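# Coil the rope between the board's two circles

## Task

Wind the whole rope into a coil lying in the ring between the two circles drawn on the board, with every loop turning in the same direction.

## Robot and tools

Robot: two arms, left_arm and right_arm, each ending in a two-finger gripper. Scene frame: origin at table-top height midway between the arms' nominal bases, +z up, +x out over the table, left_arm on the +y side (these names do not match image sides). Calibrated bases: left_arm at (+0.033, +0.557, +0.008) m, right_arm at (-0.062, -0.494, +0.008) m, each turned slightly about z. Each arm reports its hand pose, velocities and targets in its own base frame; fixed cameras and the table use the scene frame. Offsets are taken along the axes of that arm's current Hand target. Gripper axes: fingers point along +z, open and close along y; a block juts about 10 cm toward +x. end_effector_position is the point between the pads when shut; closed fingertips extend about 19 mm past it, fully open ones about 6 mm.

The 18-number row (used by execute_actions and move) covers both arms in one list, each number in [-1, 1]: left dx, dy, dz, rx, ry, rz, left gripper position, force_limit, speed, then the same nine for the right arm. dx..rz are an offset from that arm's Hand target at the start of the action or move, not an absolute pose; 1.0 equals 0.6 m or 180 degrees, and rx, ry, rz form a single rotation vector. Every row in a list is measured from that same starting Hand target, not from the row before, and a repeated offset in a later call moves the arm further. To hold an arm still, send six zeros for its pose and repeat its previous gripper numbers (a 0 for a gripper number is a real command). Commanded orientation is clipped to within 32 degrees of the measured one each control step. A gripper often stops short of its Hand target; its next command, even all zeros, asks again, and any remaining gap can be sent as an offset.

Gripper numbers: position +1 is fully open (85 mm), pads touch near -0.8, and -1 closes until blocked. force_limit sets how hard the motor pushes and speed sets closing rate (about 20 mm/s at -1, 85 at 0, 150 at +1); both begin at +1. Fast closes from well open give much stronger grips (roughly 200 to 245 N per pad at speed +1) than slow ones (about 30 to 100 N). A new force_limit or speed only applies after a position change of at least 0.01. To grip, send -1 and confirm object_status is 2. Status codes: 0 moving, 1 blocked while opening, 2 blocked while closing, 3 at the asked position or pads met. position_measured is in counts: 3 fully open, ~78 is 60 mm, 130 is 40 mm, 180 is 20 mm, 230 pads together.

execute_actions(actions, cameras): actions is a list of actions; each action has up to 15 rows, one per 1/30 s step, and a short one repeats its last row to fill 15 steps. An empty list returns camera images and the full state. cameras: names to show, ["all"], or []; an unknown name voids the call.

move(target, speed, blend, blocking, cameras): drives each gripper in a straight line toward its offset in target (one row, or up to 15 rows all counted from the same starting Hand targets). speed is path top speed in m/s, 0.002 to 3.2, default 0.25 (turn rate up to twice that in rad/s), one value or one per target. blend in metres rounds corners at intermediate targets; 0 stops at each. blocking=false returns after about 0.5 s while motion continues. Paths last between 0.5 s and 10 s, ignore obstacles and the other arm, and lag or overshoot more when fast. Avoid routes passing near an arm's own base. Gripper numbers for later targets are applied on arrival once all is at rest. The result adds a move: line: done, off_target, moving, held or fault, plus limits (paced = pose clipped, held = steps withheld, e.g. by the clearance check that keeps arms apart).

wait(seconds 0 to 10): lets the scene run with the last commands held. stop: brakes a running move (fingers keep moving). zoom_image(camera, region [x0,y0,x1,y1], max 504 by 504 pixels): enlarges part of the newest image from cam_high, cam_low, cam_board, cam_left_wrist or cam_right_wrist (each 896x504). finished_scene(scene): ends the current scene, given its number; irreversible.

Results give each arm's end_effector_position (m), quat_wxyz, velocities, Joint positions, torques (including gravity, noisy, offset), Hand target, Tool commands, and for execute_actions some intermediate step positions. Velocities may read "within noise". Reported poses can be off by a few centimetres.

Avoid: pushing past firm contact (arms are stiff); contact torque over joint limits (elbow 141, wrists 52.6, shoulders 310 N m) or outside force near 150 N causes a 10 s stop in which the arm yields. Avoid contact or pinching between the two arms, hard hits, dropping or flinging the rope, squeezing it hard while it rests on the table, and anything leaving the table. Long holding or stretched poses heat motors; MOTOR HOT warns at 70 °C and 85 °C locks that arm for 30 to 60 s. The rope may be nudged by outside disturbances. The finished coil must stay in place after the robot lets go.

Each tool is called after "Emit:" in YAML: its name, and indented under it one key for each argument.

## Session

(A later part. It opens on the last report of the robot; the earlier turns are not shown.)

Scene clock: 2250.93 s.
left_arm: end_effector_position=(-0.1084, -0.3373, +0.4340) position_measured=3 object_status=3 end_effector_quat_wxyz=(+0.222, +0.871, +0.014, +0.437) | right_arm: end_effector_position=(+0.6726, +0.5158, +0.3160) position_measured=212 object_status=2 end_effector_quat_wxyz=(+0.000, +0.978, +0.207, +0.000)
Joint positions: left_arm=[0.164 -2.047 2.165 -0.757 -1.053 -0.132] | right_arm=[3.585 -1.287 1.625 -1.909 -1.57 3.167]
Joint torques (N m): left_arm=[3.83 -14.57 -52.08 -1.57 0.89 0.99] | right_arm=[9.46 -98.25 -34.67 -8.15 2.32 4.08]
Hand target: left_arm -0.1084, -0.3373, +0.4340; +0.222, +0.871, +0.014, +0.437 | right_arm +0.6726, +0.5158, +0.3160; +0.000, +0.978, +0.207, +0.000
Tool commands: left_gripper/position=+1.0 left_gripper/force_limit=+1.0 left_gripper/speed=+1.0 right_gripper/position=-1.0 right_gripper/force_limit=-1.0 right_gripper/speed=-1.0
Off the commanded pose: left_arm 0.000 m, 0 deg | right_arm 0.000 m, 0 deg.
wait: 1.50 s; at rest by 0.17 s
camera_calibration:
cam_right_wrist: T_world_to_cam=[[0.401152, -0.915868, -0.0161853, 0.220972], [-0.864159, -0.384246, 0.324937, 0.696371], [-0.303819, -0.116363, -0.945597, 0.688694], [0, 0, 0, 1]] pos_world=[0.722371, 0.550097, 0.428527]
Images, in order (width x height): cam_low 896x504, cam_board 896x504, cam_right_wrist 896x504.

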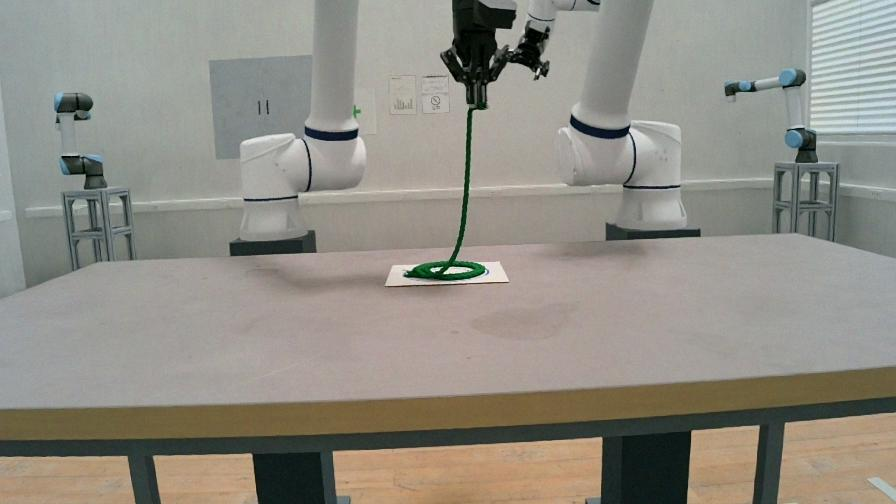

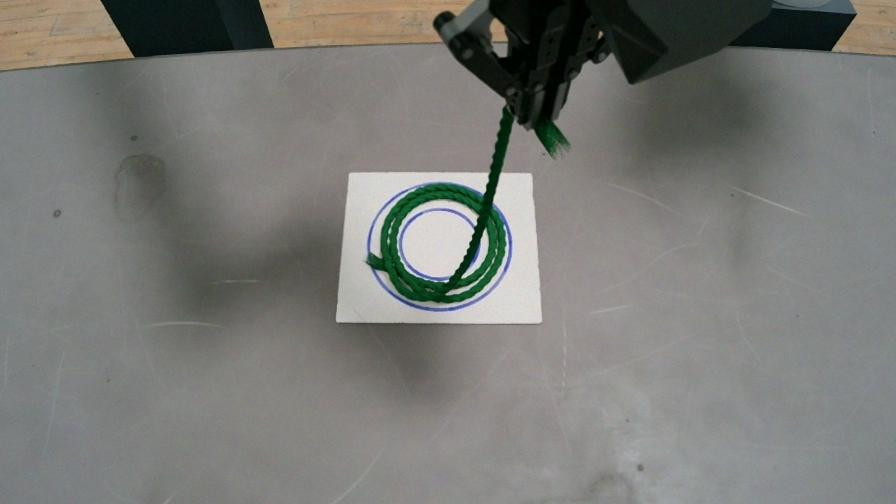

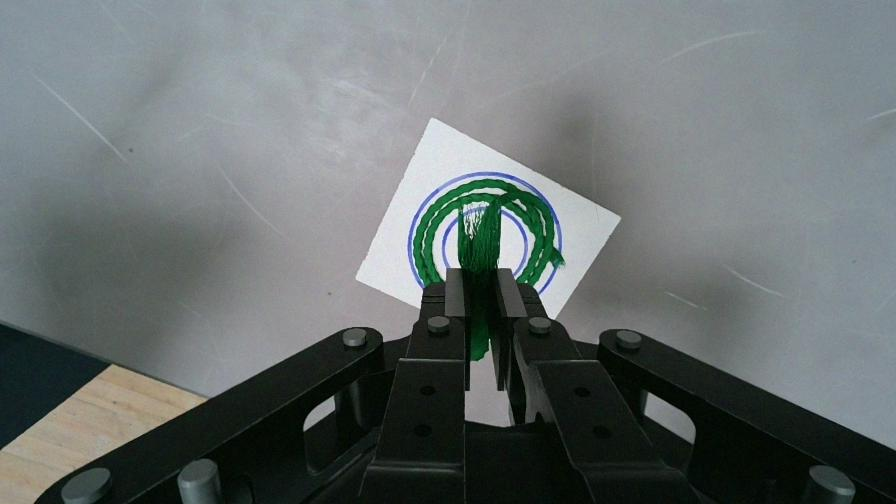

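Emit:
wait:
  seconds: 0.5
  cameras: ["cam_board", "cam_low", "cam_right_wrist"]

Scene clock: 2287.57 s.
left_arm: end_effector_position=(-0.1084, -0.3373, +0.4340) position_measured=3 object_status=3 end_effector_quat_wxyz=(+0.222, +0.871, +0.014, +0.437) | right_arm: end_effector_position=(+0.6726, +0.5158, +0.3160) position_measured=212 object_status=2 end_effector_quat_wxyz=(+0.000, +0.978, +0.207, +0.000)
Joint positions: left_arm=[0.164 -2.047 2.165 -0.757 -1.053 -0.132] | right_arm=[3.585 -1.287 1.625 -1.909 -1.57 3.167]
Joint torques (N m): left_arm=[4.27 -14.53 -52.24 -1.73 0.97 1.17] | right_arm=[8.89 -94.26 -34.12 -7.5 3.5 4.22]
Hand target: left_arm -0.1084, -0.3373, +0.4340; +0.222, +0.871, +0.014, +0.437 | right_arm +0.6726, +0.5158, +0.3160; +0.000, +0.978, +0.207, +0.000
Tool commands: left_gripper/position=+1.0 left_gripper/force_limit=+1.0 left_gripper/speed=+1.0 right_gripper/position=-1.0 right_gripper/force_limit=-1.0 right_gripper/speed=-1.0
Off the commanded pose: left_arm 0.000 m, 0 deg | right_arm 0.000 m, 0 deg.
wait: 0.50 s; at rest from the start
camera_calibration:
cam_right_wrist: T_world_to_cam=[[0.401152, -0.915868, -0.0161853, 0.220972], [-0.864159, -0.384246, 0.324937, 0.696371], [-0.303819, -0.116363, -0.945597, 0.688694], [0, 0, 0, 1]] pos_world=[0.722371, 0.550097, 0.428527]
Images, in order (width x height): cam_low 896x504, cam_board 896x504, cam_right_wrist 896x504.

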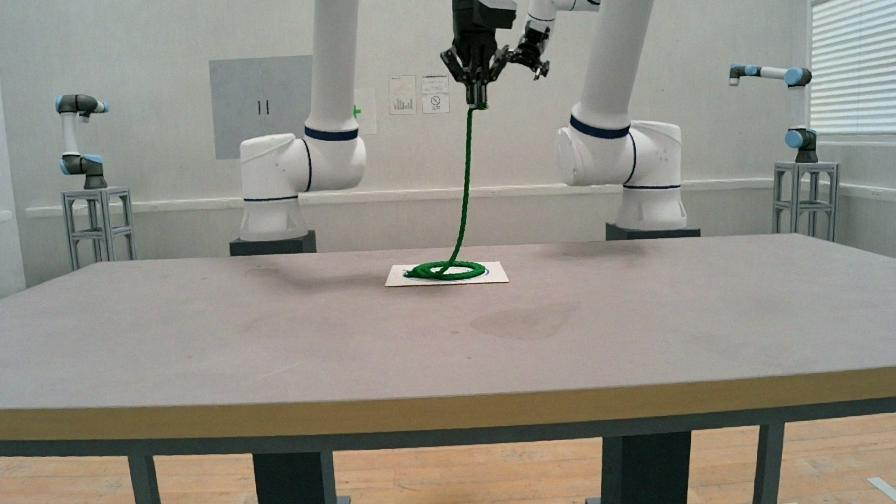

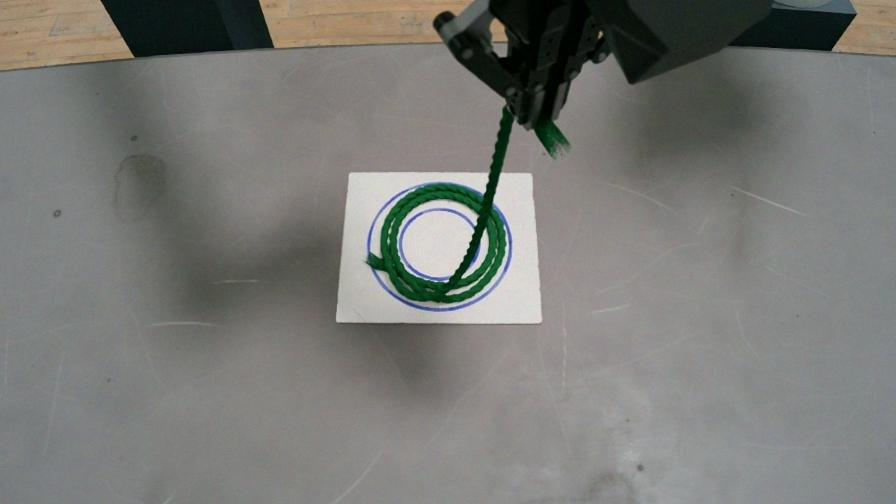

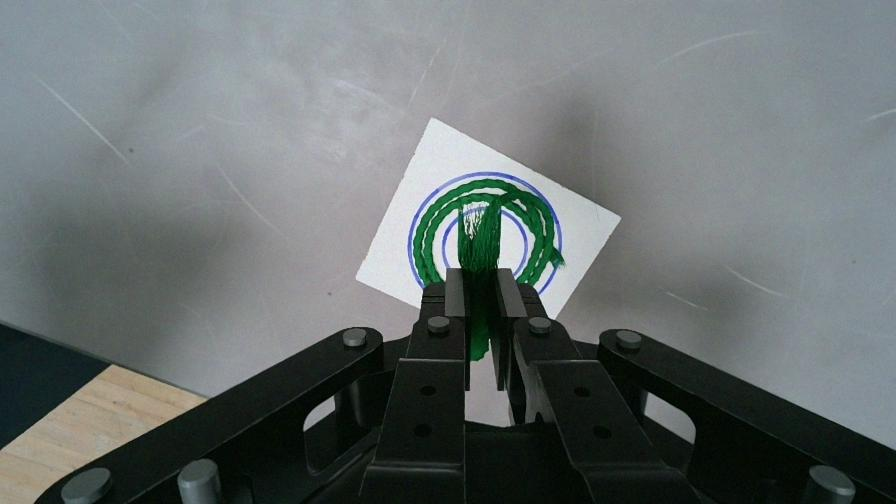

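Emit:
zoom_image:
  camera: "cam_board"
  region: [355, 170, 525, 320]

Emit:
zoom_image:
  camera: "cam_low"
  region: [380, 200, 520, 300]

Scaled by 2.965.

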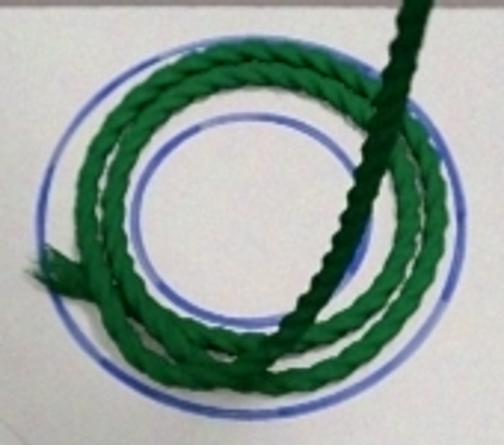

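Scaled by 3.600.

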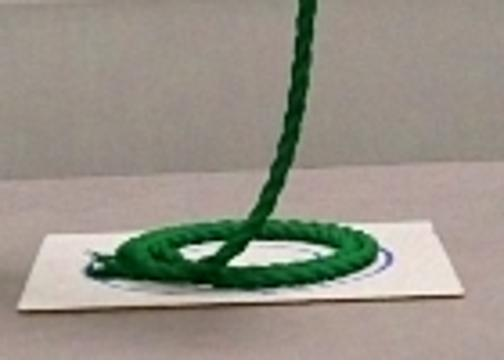

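Emit:
move:
  target:
    - [0,0,0,0,0,0,1,1,1,-0.01378,-0.02524,0.02333,0,0,0,-1,-1,-1]
    - [0,0,0,0,0,0,1,1,1,-0.03355,-0.04603,0.05167,0,0,0,-1,-1,-1]
  speed: 0.022
  blend: 0.004

Emit:
wait:
  seconds: 1.5
  cameras: ["cam_board", "cam_low"]

Emit:
zoom_image:
  camera: "cam_board"
  region: [355, 170, 525, 320]

Emit:
zoom_image:
  camera: "cam_low"
  region: [380, 200, 520, 300]

Scene clock: 2311.77 s.
left_arm: end_effector_position=(-0.1084, -0.3373, +0.4340) position_measured=3 object_status=3 end_effector_quat_wxyz=(+0.222, +0.871, +0.014, +0.437) | right_arm: end_effector_position=(+0.6431, +0.5328, +0.2852) position_measured=212 object_status=2 end_effector_quat_wxyz=(+0.000, +0.978, +0.207, +0.000)
Joint positions: left_arm=[0.164 -2.047 2.165 -0.757 -1.053 -0.132] | right_arm=[3.619 -1.288 1.685 -1.967 -1.57 3.201]
Joint torques (N m): left_arm=[3.52 -13.55 -51.76 -1.45 0.95 0.8] | right_arm=[9.51 -144.26 -34.9 -6.79 3.54 4.32]
Hand target: left_arm -0.1084, -0.3373, +0.4340; +0.222, +0.871, +0.014, +0.437 | right_arm +0.6430, +0.5329, +0.2851; +0.000, +0.978, +0.207, +0.000
Off the commanded pose: left_arm 0.000 m, 0 deg | right_arm 0.000 m, 0 deg.
move: done

Scene clock: 2313.27 s.
left_arm: end_effector_position=(-0.1084, -0.3373, +0.4340) position_measured=3 object_status=3 end_effector_quat_wxyz=(+0.222, +0.871, +0.014, +0.437) | right_arm: end_effector_position=(+0.6430, +0.5329, +0.2851) position_measured=212 object_status=2 end_effector_quat_wxyz=(+0.000, +0.978, +0.207, +0.000)
Joint positions: left_arm=[0.164 -2.047 2.165 -0.757 -1.053 -0.132] | right_arm=[3.619 -1.288 1.685 -1.968 -1.57 3.201]
Joint torques (N m): left_arm=[4.54 -13.33 -51.97 -1.58 1.07 1.19] | right_arm=[9.19 -144.22 -32.53 -7.81 3.34 4.08]
Hand target: left_arm -0.1084, -0.3373, +0.4340; +0.222, +0.871, +0.014, +0.437 | right_arm +0.6430, +0.5329, +0.2851; +0.000, +0.978, +0.207, +0.000
Tool commands: left_gripper/position=+1.0 left_gripper/force_limit=+1.0 left_gripper/speed=+1.0 right_gripper/position=-1.0 right_gripper/force_limit=-1.0 right_gripper/speed=-1.0
Off the commanded pose: left_arm 0.000 m, 0 deg | right_arm 0.000 m, 0 deg.
wait: 1.50 s; at rest by 0.17 s
Images, in order (width x height): cam_low 896x504, cam_board 896x504.

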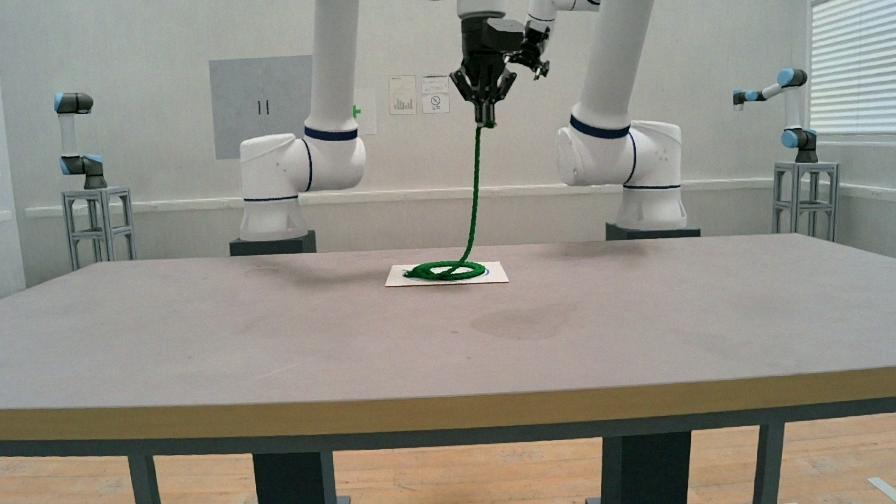

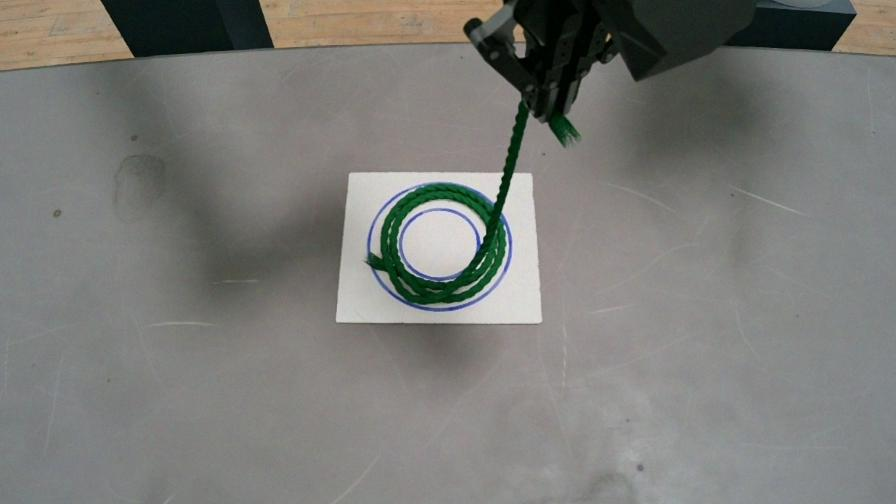

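Scaled by 2.965.

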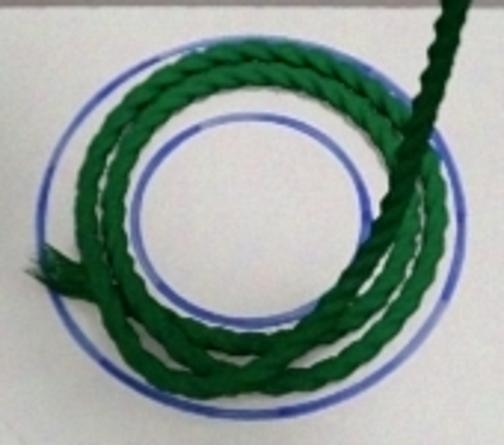

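Scaled by 3.600.

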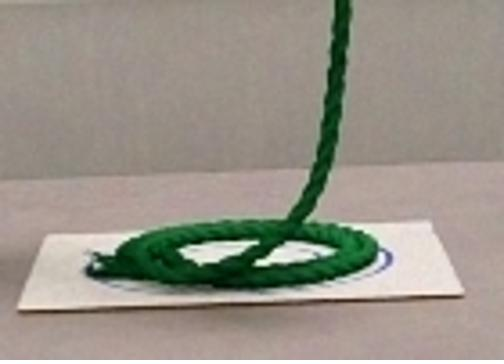

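Emit:
move:
  target: [0,0,0,0,0,0,1,1,1,0.00613,-0.00767,0.00833,0,0,0,-1,-1,-1]
  speed: 0.02

Emit:
wait:
  seconds: 1.5
  cameras: ["cam_board", "cam_low", "cam_right_wrist"]

Emit:
zoom_image:
  camera: "cam_board"
  region: [355, 170, 525, 320]

Emit:
zoom_image:
  camera: "cam_right_wrist"
  region: [350, 120, 600, 330]

Scene clock: 2328.77 s.
left_arm: end_effector_position=(-0.1084, -0.3373, +0.4340) position_measured=3 object_status=3 end_effector_quat_wxyz=(+0.222, +0.871, +0.014, +0.437) | right_arm: end_effector_position=(+0.6445, +0.5385, +0.2802) position_measured=212 object_status=2 end_effector_quat_wxyz=(+0.000, +0.978, +0.207, +0.000)
Joint positions: left_arm=[0.164 -2.047 2.165 -0.757 -1.053 -0.132] | right_arm=[3.624 -1.278 1.681 -1.973 -1.57 3.206]
Joint torques (N m): left_arm=[3.94 -12.87 -52.46 -1.53 0.74 1.01] | right_arm=[10.91 -96.91 -52.56 -7.35 2.5 4.26]
Hand target: left_arm -0.1084, -0.3373, +0.4340; +0.222, +0.871, +0.014, +0.437 | right_arm +0.6445, +0.5386, +0.2801; +0.000, +0.978, +0.207, +0.000
Off the commanded pose: left_arm 0.000 m, 0 deg | right_arm 0.000 m, 0 deg.
move: done

Scene clock: 2330.27 s.
left_arm: end_effector_position=(-0.1084, -0.3373, +0.4340) position_measured=3 object_status=3 end_effector_quat_wxyz=(+0.222, +0.871, +0.014, +0.437) | right_arm: end_effector_position=(+0.6445, +0.5386, +0.2801) position_measured=212 object_status=2 end_effector_quat_wxyz=(+0.000, +0.978, +0.207, +0.000)
Joint positions: left_arm=[0.164 -2.047 2.165 -0.757 -1.053 -0.132] | right_arm=[3.625 -1.278 1.681 -1.974 -1.57 3.207]
Joint torques (N m): left_arm=[3.71 -13.36 -52.43 -1.71 0.96 0.91] | right_arm=[8.88 -95.12 -53.29 -7.7 2.71 4.04]
Hand target: left_arm -0.1084, -0.3373, +0.4340; +0.222, +0.871, +0.014, +0.437 | right_arm +0.6445, +0.5386, +0.2801; +0.000, +0.978, +0.207, +0.000
Tool commands: left_gripper/position=+1.0 left_gripper/force_limit=+1.0 left_gripper/speed=+1.0 right_gripper/position=-1.0 right_gripper/force_limit=-1.0 right_gripper/speed=-1.0
Off the commanded pose: left_arm 0.000 m, 0 deg | right_arm 0.000 m, 0 deg.
wait: 1.50 s; at rest by 0.17 s
camera_calibration:
cam_right_wrist: T_world_to_cam=[[0.401152, -0.915868, -0.0161853, 0.252452], [-0.864159, -0.384246, 0.324937, 0.692509], [-0.303819, -0.116363, -0.945597, 0.648757], [0, 0, 0, 1]] pos_world=[0.694271, 0.572797, 0.392527]
Images, in order (width x height): cam_low 896x504, cam_board 896x504, cam_right_wrist 896x504.

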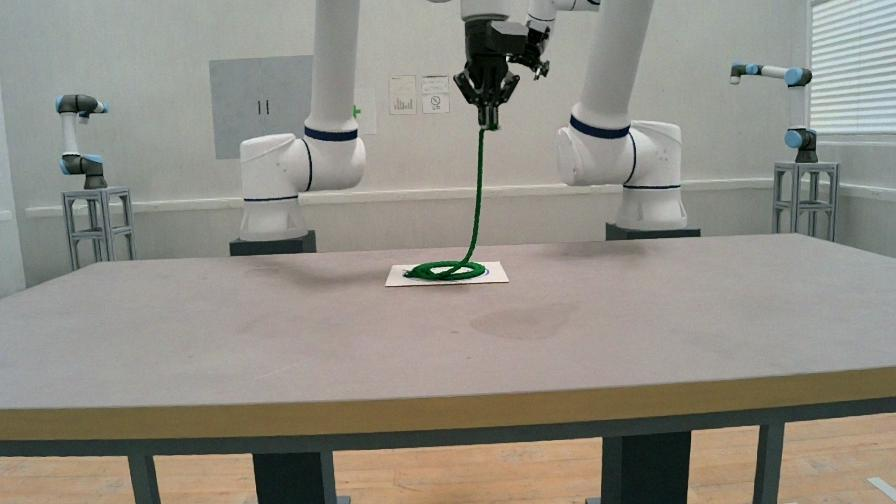

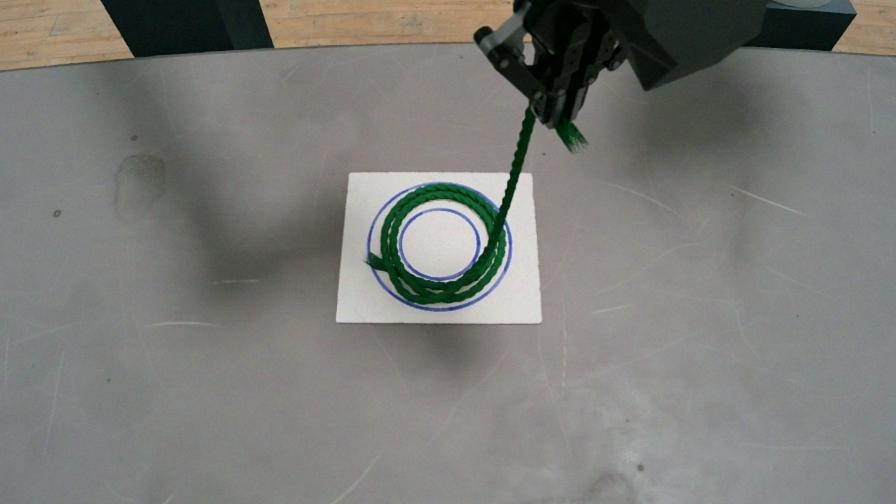

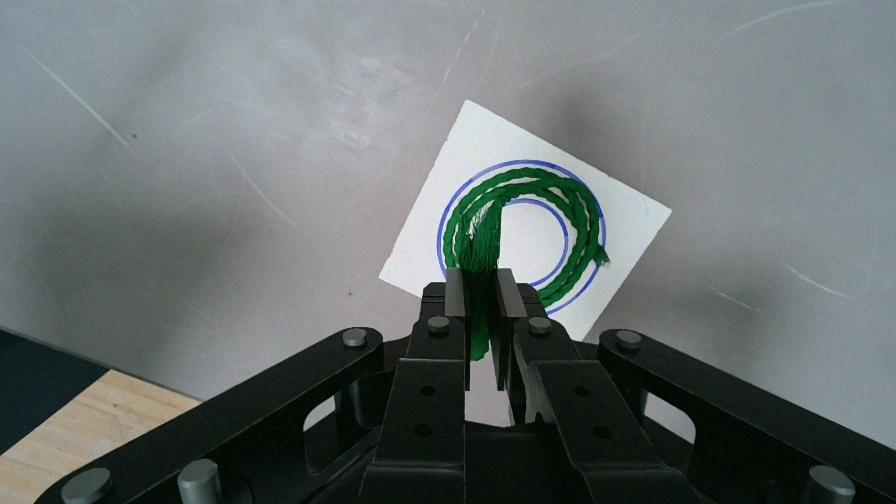

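Scaled by 2.965.

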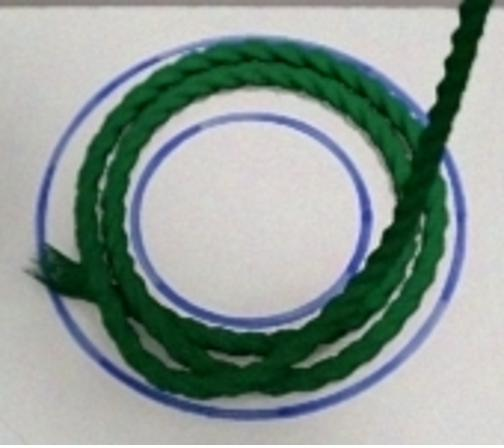

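Scaled by 2.016.

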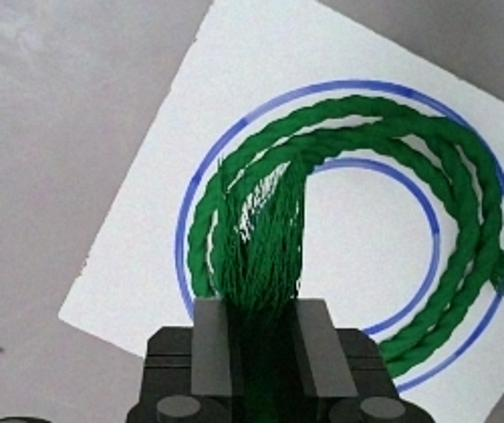

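Emit:
move:
  target: [0,0,0,0,0,0,1,1,1,0.002,-0.0025,0.01333,0,0,0,-1,-1,-1]
  speed: 0.02

Emit:
wait:
  seconds: 1.5
  cameras: ["cam_board", "cam_low"]

Emit:
zoom_image:
  camera: "cam_board"
  region: [355, 170, 525, 320]

Emit:
zoom_image:
  camera: "cam_low"
  region: [380, 200, 520, 300]

Scene clock: 2350.63 s.
left_arm: end_effector_position=(-0.1084, -0.3373, +0.4340) position_measured=3 object_status=3 end_effector_quat_wxyz=(+0.222, +0.871, +0.014, +0.437) | right_arm: end_effector_position=(+0.6450, +0.5404, +0.2722) position_measured=212 object_status=2 end_effector_quat_wxyz=(+0.000, +0.978, +0.207, +0.000)
Joint positions: left_arm=[0.164 -2.047 2.165 -0.757 -1.053 -0.132] | right_arm=[3.626 -1.27 1.686 -1.986 -1.57 3.208]
Joint torques (N m): left_arm=[3.33 -14.38 -52.24 -1.51 0.97 1.04] | right_arm=[9.28 -95.33 -32.77 -7.65 2.92 4.86]
Hand target: left_arm -0.1084, -0.3373, +0.4340; +0.222, +0.871, +0.014, +0.437 | right_arm +0.6450, +0.5404, +0.2721; +0.000, +0.978, +0.207, +0.000
Off the commanded pose: left_arm 0.000 m, 0 deg | right_arm 0.000 m, 0 deg.
move: done

Scene clock: 2352.13 s.
left_arm: end_effector_position=(-0.1084, -0.3373, +0.4340) position_measured=3 object_status=3 end_effector_quat_wxyz=(+0.222, +0.871, +0.014, +0.437) | right_arm: end_effector_position=(+0.6450, +0.5404, +0.2721) position_measured=212 object_status=2 end_effector_quat_wxyz=(+0.000, +0.978, +0.207, +0.000)
Joint positions: left_arm=[0.164 -2.047 2.165 -0.757 -1.053 -0.132] | right_arm=[3.626 -1.27 1.686 -1.986 -1.57 3.208]
Joint torques (N m): left_arm=[4.37 -13.81 -52.56 -1.59 1.05 0.94] | right_arm=[8.28 -93.79 -33.26 -7.56 3.18 4.18]
Hand target: left_arm -0.1084, -0.3373, +0.4340; +0.222, +0.871, +0.014, +0.437 | right_arm +0.6450, +0.5404, +0.2721; +0.000, +0.978, +0.207, +0.000
Tool commands: left_gripper/position=+1.0 left_gripper/force_limit=+1.0 left_gripper/speed=+1.0 right_gripper/position=-1.0 right_gripper/force_limit=-1.0 right_gripper/speed=-1.0
Off the commanded pose: left_arm 0.000 m, 0 deg | right_arm 0.000 m, 0 deg.
wait: 1.50 s; at rest by 0.17 s
Images, in order (width x height): cam_low 896x504, cam_board 896x504.

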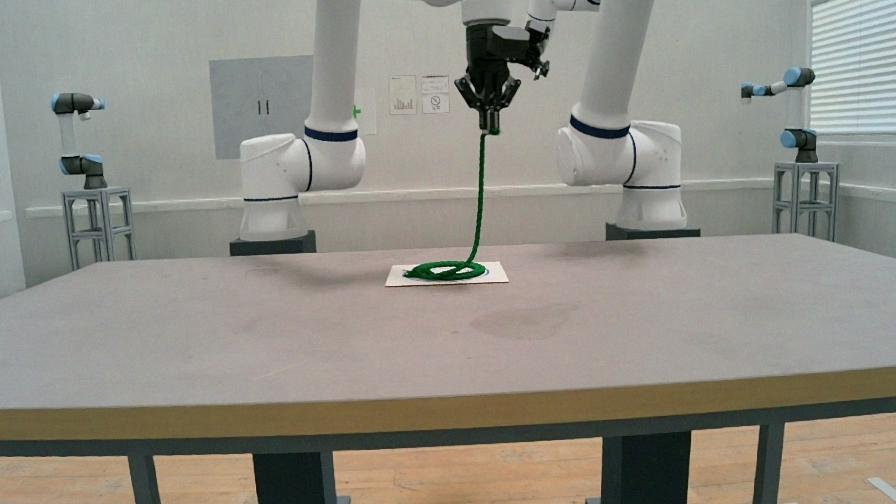

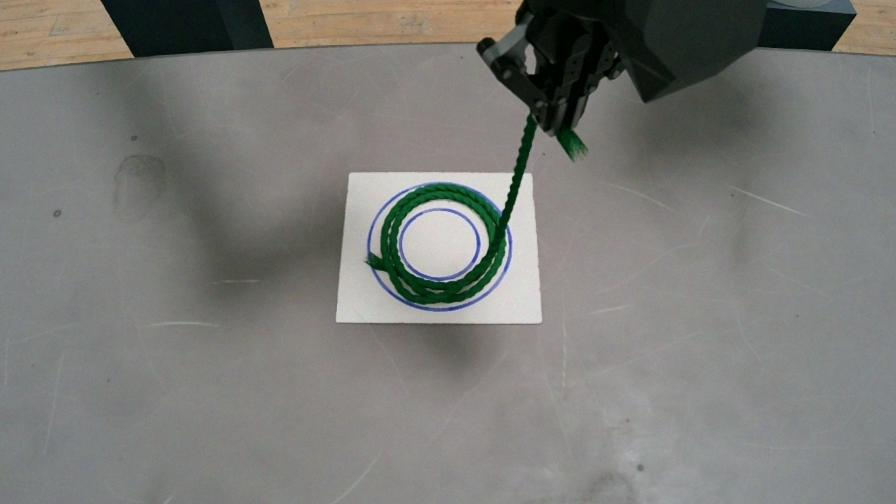

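Scaled by 2.965.

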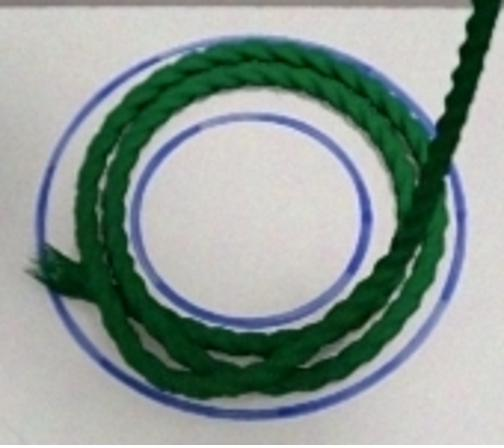

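Scaled by 3.600.

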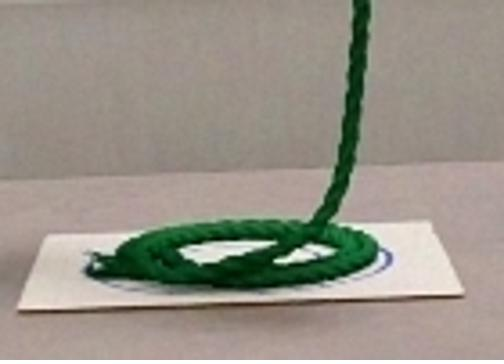

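Emit:
move:
  target:
    - [0,0,0,0,0,0,1,1,1,-0.02937,-0.00609,0.02,0,0,0,-1,-1,-1]
    - [0,0,0,0,0,0,1,1,1,-0.05762,-0.0135,0.04667,0,0,0,-1,-1,-1]
  speed: 0.022
  blend: 0.004

Emit:
wait:
  seconds: 1.5
  cameras: ["cam_board", "cam_low", "cam_right_wrist"]

Emit:
zoom_image:
  camera: "cam_board"
  region: [355, 170, 525, 320]

Emit:
zoom_image:
  camera: "cam_low"
  region: [380, 200, 520, 300]

Scene clock: 2369.80 s.
left_arm: end_effector_position=(-0.1084, -0.3373, +0.4340) position_measured=3 object_status=3 end_effector_quat_wxyz=(+0.222, +0.871, +0.014, +0.437) | right_arm: end_effector_position=(+0.6102, +0.5338, +0.2441) position_measured=212 object_status=2 end_effector_quat_wxyz=(+0.000, +0.978, +0.207, +0.000)
Joint positions: left_arm=[0.164 -2.047 2.165 -0.757 -1.053 -0.132] | right_arm=[3.639 -1.297 1.776 -2.05 -1.57 3.221]
Joint torques (N m): left_arm=[5.26 -14.71 -52.69 -1.75 1.02 1.07] | right_arm=[8.19 -139.46 -32.09 -7.66 3.69 4.39]
Hand target: left_arm -0.1084, -0.3373, +0.4340; +0.222, +0.871, +0.014, +0.437 | right_arm +0.6101, +0.5338, +0.2441; +0.000, +0.978, +0.207, +0.000
Off the commanded pose: left_arm 0.000 m, 0 deg | right_arm 0.000 m, 0 deg.
move: done

Scene clock: 2371.30 s.
left_arm: end_effector_position=(-0.1084, -0.3373, +0.4340) position_measured=3 object_status=3 end_effector_quat_wxyz=(+0.222, +0.871, +0.014, +0.437) | right_arm: end_effector_position=(+0.6101, +0.5338, +0.2441) position_measured=212 object_status=2 end_effector_quat_wxyz=(+0.000, +0.978, +0.207, +0.000)
Joint positions: left_arm=[0.164 -2.047 2.165 -0.757 -1.053 -0.132] | right_arm=[3.639 -1.297 1.776 -2.05 -1.57 3.221]
Joint torques (N m): left_arm=[3.4 -13.2 -52.04 -1.66 0.92 1.02] | right_arm=[9.6 -139.3 -31.94 -7.83 3.17 4.68]
Hand target: left_arm -0.1084, -0.3373, +0.4340; +0.222, +0.871, +0.014, +0.437 | right_arm +0.6101, +0.5338, +0.2441; +0.000, +0.978, +0.207, +0.000
Tool commands: left_gripper/position=+1.0 left_gripper/force_limit=+1.0 left_gripper/speed=+1.0 right_gripper/position=-1.0 right_gripper/force_limit=-1.0 right_gripper/speed=-1.0
Off the commanded pose: left_arm 0.000 m, 0 deg | right_arm 0.000 m, 0 deg.
wait: 1.50 s; at rest by 0.17 s
camera_calibration:
cam_right_wrist: T_world_to_cam=[[0.401152, -0.915868, -0.0161853, 0.261364], [-0.864159, -0.384246, 0.324937, 0.672673], [-0.303819, -0.116363, -0.945597, 0.603717], [0, 0, 0, 1]] pos_world=[0.659871, 0.568097, 0.356527]
Images, in order (width x height): cam_low 896x504, cam_board 896x504, cam_right_wrist 896x504.

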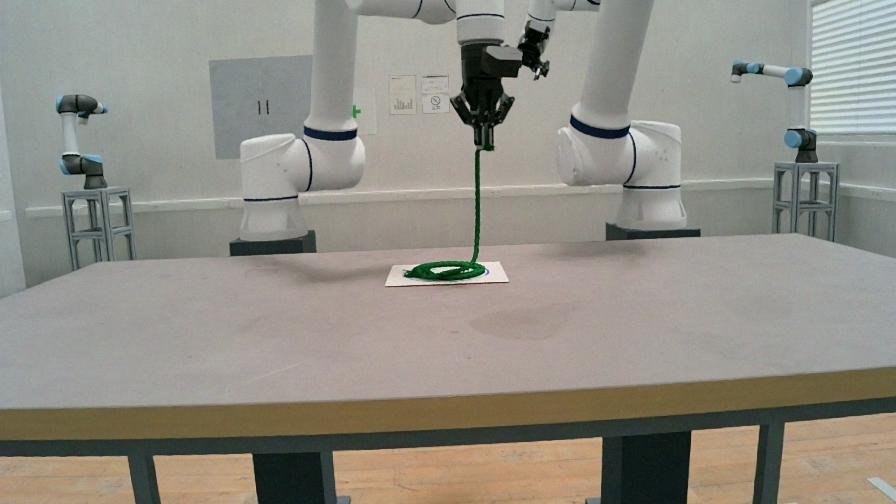

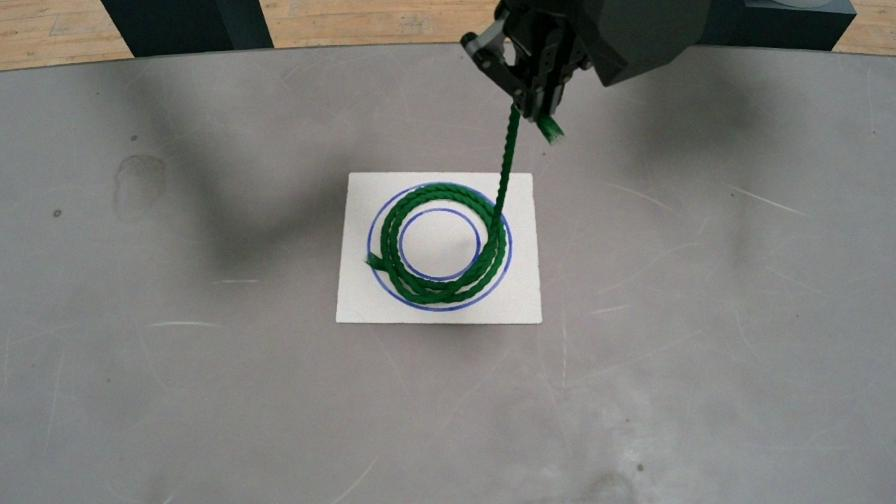

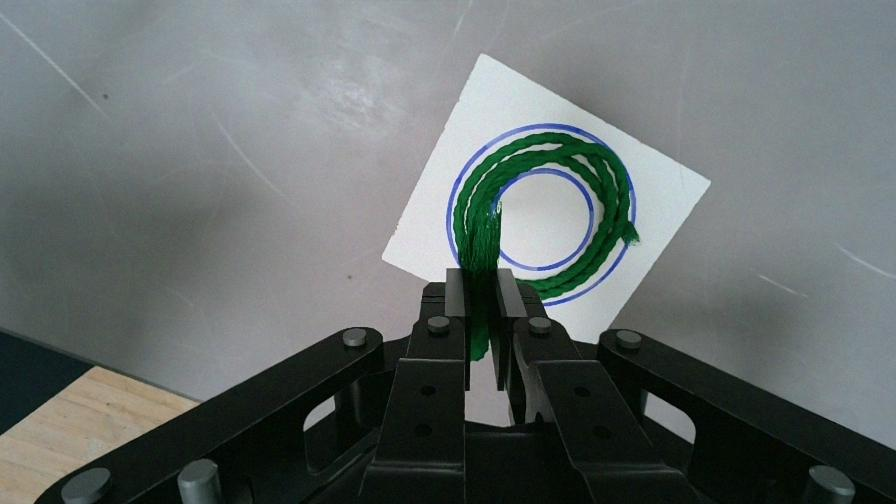

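Scaled by 2.965.

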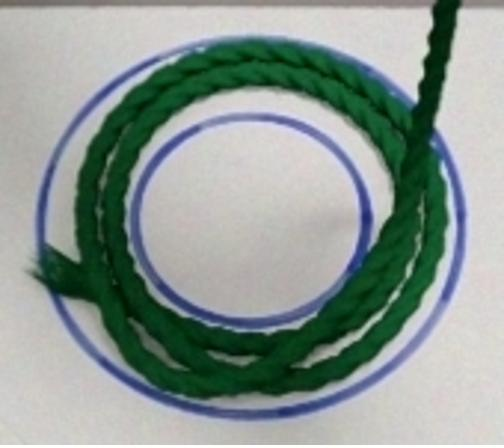

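Scaled by 3.600.

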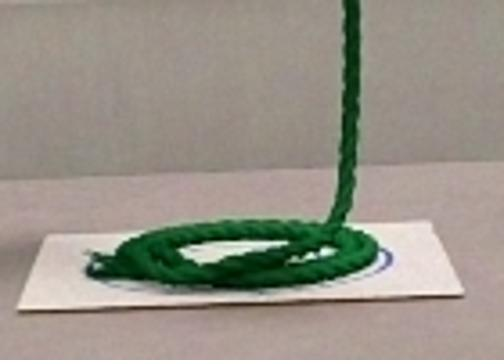

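Emit:
move:
  target:
    - [0,0,0,0,0,0,1,1,1,-0.0292,-0.00073,0.025,0,0,0,-1,-1,-1]
    - [0,0,0,0,0,0,1,1,1,-0.05804,0.00472,0.05333,0,0,0,-1,-1,-1]
  speed: 0.022
  blend: 0.004

Emit:
wait:
  seconds: 1.5
  cameras: ["cam_board", "cam_low", "cam_right_wrist"]

Emit:
zoom_image:
  camera: "cam_board"
  region: [355, 170, 525, 320]

Emit:
zoom_image:
  camera: "cam_low"
  region: [380, 200, 520, 300]

Scene clock: 2394.63 s.
left_arm: end_effector_position=(-0.1084, -0.3373, +0.4340) position_measured=3 object_status=3 end_effector_quat_wxyz=(+0.222, +0.871, +0.014, +0.437) | right_arm: end_effector_position=(+0.5794, +0.5171, +0.2122) position_measured=212 object_status=2 end_effector_quat_wxyz=(+0.000, +0.978, +0.207, +0.000)
Joint positions: left_arm=[0.164 -2.047 2.165 -0.757 -1.053 -0.132] | right_arm=[3.639 -1.321 1.873 -2.122 -1.57 3.221]
Joint torques (N m): left_arm=[5.53 -13.34 -52.38 -1.69 1.16 0.86] | right_arm=[-6.38 -136.45 -29.62 -7.43 1.71 -2.66]
Hand target: left_arm -0.1084, -0.3373, +0.4340; +0.222, +0.871, +0.014, +0.437 | right_arm +0.5794, +0.5171, +0.2121; +0.000, +0.978, +0.207, +0.000
Off the commanded pose: left_arm 0.000 m, 0 deg | right_arm 0.000 m, 0 deg.
move: done

Scene clock: 2396.13 s.
left_arm: end_effector_position=(-0.1084, -0.3373, +0.4340) position_measured=3 object_status=3 end_effector_quat_wxyz=(+0.222, +0.871, +0.014, +0.437) | right_arm: end_effector_position=(+0.5794, +0.5171, +0.2121) position_measured=212 object_status=2 end_effector_quat_wxyz=(+0.000, +0.978, +0.207, +0.000)
Joint positions: left_arm=[0.164 -2.047 2.165 -0.757 -1.053 -0.132] | right_arm=[3.639 -1.321 1.873 -2.122 -1.57 3.221]
Joint torques (N m): left_arm=[4.6 -14.13 -52.18 -1.64 1.15 1.02] | right_arm=[-6.63 -133.87 -30.17 -7.9 2.4 -3.06]
Hand target: left_arm -0.1084, -0.3373, +0.4340; +0.222, +0.871, +0.014, +0.437 | right_arm +0.5794, +0.5171, +0.2121; +0.000, +0.978, +0.207, +0.000
Tool commands: left_gripper/position=+1.0 left_gripper/force_limit=+1.0 left_gripper/speed=+1.0 right_gripper/position=-1.0 right_gripper/force_limit=-1.0 right_gripper/speed=-1.0
Off the commanded pose: left_arm 0.000 m, 0 deg | right_arm 0.000 m, 0 deg.
wait: 1.50 s; at rest by 0.17 s
camera_calibration:
cam_right_wrist: T_world_to_cam=[[0.401152, -0.915868, -0.0161853, 0.257868], [-0.864159, -0.384246, 0.324937, 0.650092], [-0.303819, -0.116363, -0.945597, 0.562282], [0, 0, 0, 1]] pos_world=[0.629171, 0.551397, 0.324627]
Images, in order (width x height): cam_low 896x504, cam_board 896x504, cam_right_wrist 896x504.

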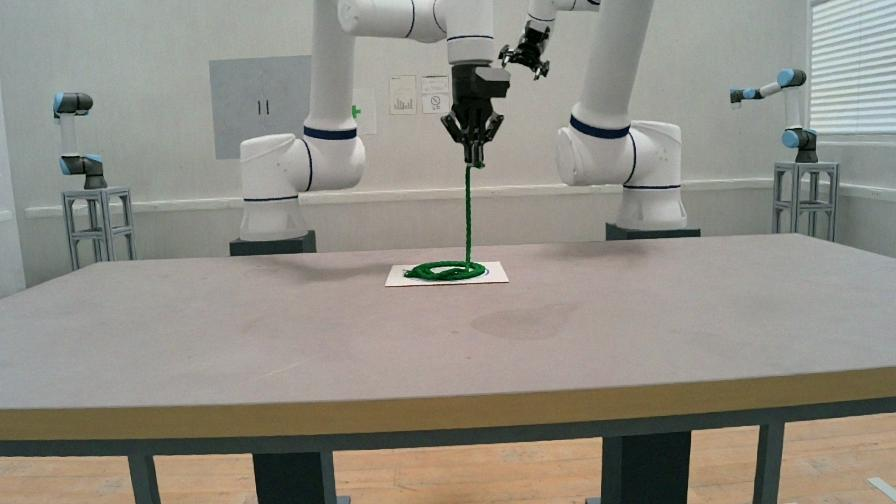

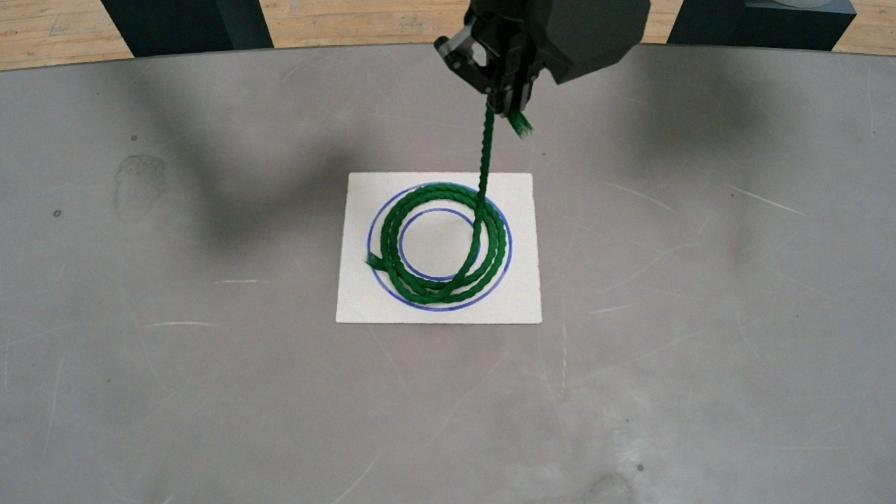

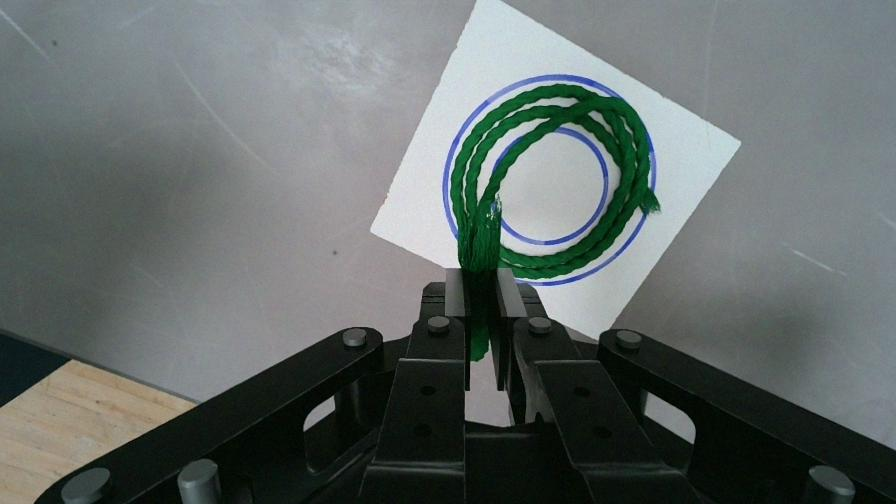

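Scaled by 2.965.

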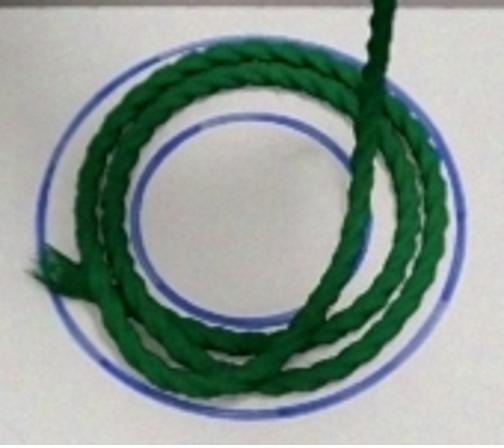

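Scaled by 3.600.

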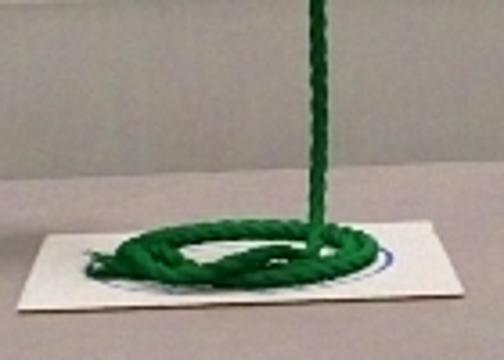

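Emit:
move:
  target:
    - [0,0,0,0,0,0,1,1,1,0,0,-0.02,0,0,0,-1,-1,-1]
    - [0,0,0,0,0,0,1,1,1,0.06072,-0.00954,-0.07667,0,0,0,-1,-1,-1]
    - [0,0,0,0,0,0,1,1,1,0.11674,0.00799,-0.13667,0,0,0,-1,-1,-1]
    - [0,0,0,0,0,0,1,1,1,0.14844,0.06395,-0.19667,0,0,0,-1,-1,-1]
  speed: 0.03
  blend: 0.005

Emit:
wait:
  seconds: 2
  cameras: ["cam_board", "cam_low", "cam_right_wrist"]

Emit:
zoom_image:
  camera: "cam_board"
  region: [355, 170, 525, 320]

Emit:
zoom_image:
  camera: "cam_low"
  region: [380, 200, 520, 300]

Scene clock: 2453.27 s.
left_arm: end_effector_position=(-0.1084, -0.3373, +0.4340) position_measured=3 object_status=3 end_effector_quat_wxyz=(+0.222, +0.871, +0.014, +0.437) | right_arm: end_effector_position=(+0.6763, +0.5182, +0.3299) position_measured=212 object_status=2 end_effector_quat_wxyz=(+0.000, +0.978, +0.207, +0.000)
Joint positions: left_arm=[0.164 -2.047 2.165 -0.757 -1.053 -0.132] | right_arm=[3.585 -1.287 1.6 -1.883 -1.57 3.167]
Joint torques (N m): left_arm=[4.38 -12.26 -52.01 -1.89 1.05 1.07] | right_arm=[-7.77 -147.63 -54.53 -1.77 -1.72 -2.7]
Hand target: left_arm -0.1084, -0.3373, +0.4340; +0.222, +0.871, +0.014, +0.437 | right_arm +0.6764, +0.5181, +0.3300; +0.000, +0.978, +0.207, +0.000
Off the commanded pose: left_arm 0.000 m, 0 deg | right_arm 0.000 m, 0 deg.
move: done

Scene clock: 2455.27 s.
left_arm: end_effector_position=(-0.1084, -0.3373, +0.4340) position_measured=3 object_status=3 end_effector_quat_wxyz=(+0.222, +0.871, +0.014, +0.437) | right_arm: end_effector_position=(+0.6764, +0.5181, +0.3301) position_measured=212 object_status=2 end_effector_quat_wxyz=(+0.000, +0.978, +0.207, +0.000)
Joint positions: left_arm=[0.164 -2.047 2.165 -0.757 -1.053 -0.132] | right_arm=[3.585 -1.287 1.6 -1.883 -1.57 3.167]
Joint torques (N m): left_arm=[4 -13.57 -52.1 -1.73 0.98 1.07] | right_arm=[-7.97 -130.73 -54.46 -2.05 -0.42 -2.96]
Hand target: left_arm -0.1084, -0.3373, +0.4340; +0.222, +0.871, +0.014, +0.437 | right_arm +0.6764, +0.5181, +0.3300; +0.000, +0.978, +0.207, +0.000
Tool commands: left_gripper/position=+1.0 left_gripper/force_limit=+1.0 left_gripper/speed=+1.0 right_gripper/position=-1.0 right_gripper/force_limit=-1.0 right_gripper/speed=-1.0
Off the commanded pose: left_arm 0.000 m, 0 deg | right_arm 0.000 m, 0 deg.
wait: 2.00 s; at rest by 0.17 s
camera_calibration:
cam_right_wrist: T_world_to_cam=[[0.401125, -0.915879, -0.0162719, 0.221845], [-0.864171, -0.38425, 0.324901, 0.696017], [-0.303822, -0.116264, -0.945608, 0.703308], [0, 0, 0, 1]] pos_world=[0.726171, 0.552398, 0.442527]
Images, in order (width x height): cam_low 896x504, cam_board 896x504, cam_right_wrist 896x504.

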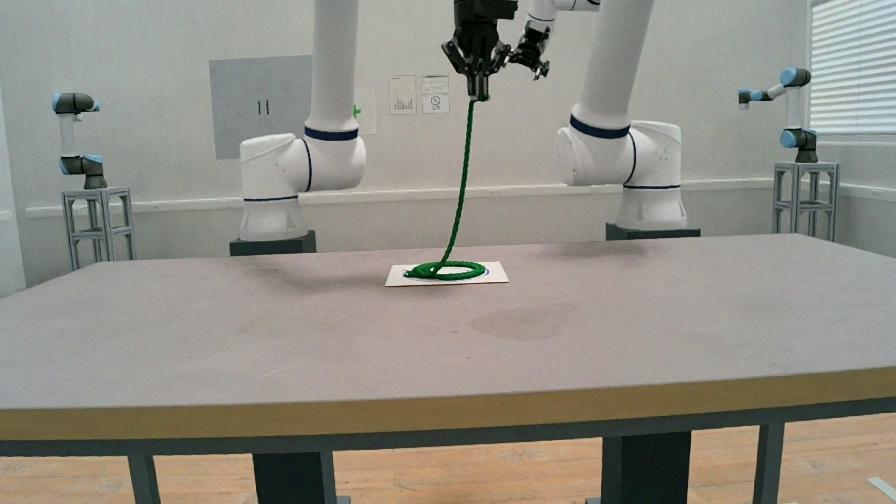

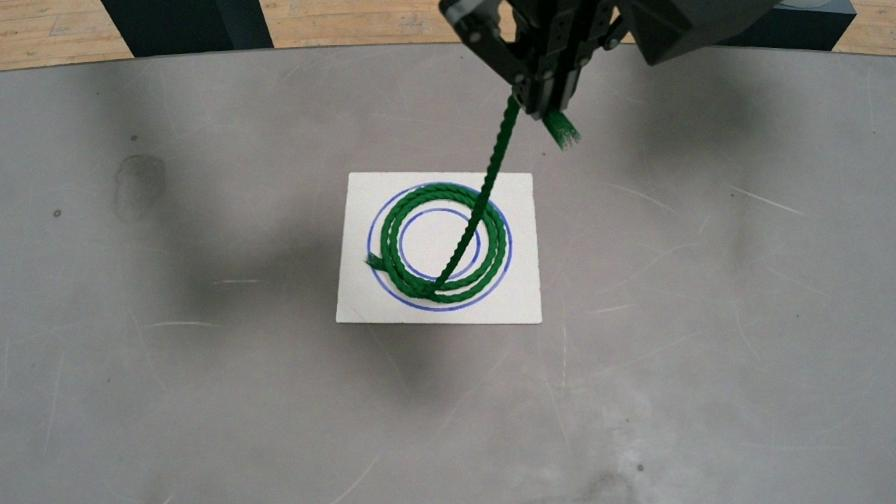

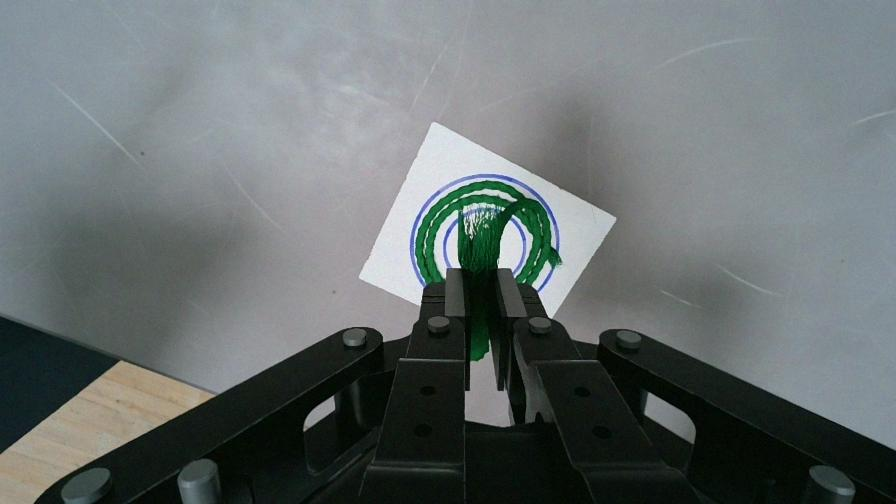

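Scaled by 2.965.

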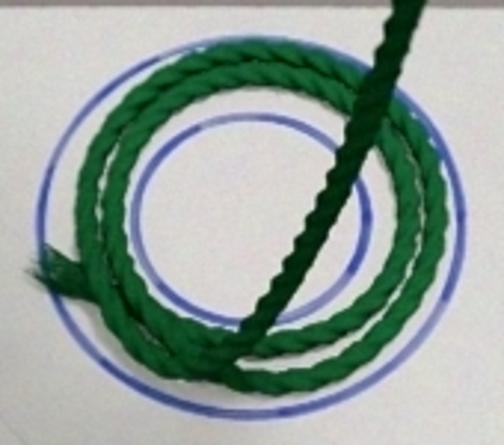

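Scaled by 3.600.

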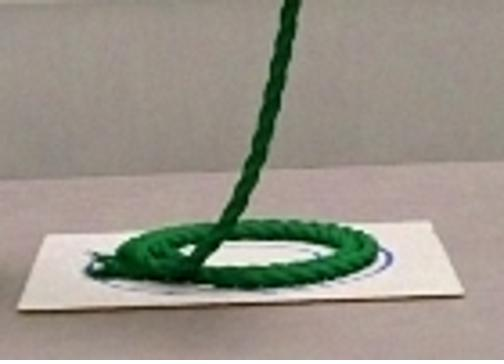

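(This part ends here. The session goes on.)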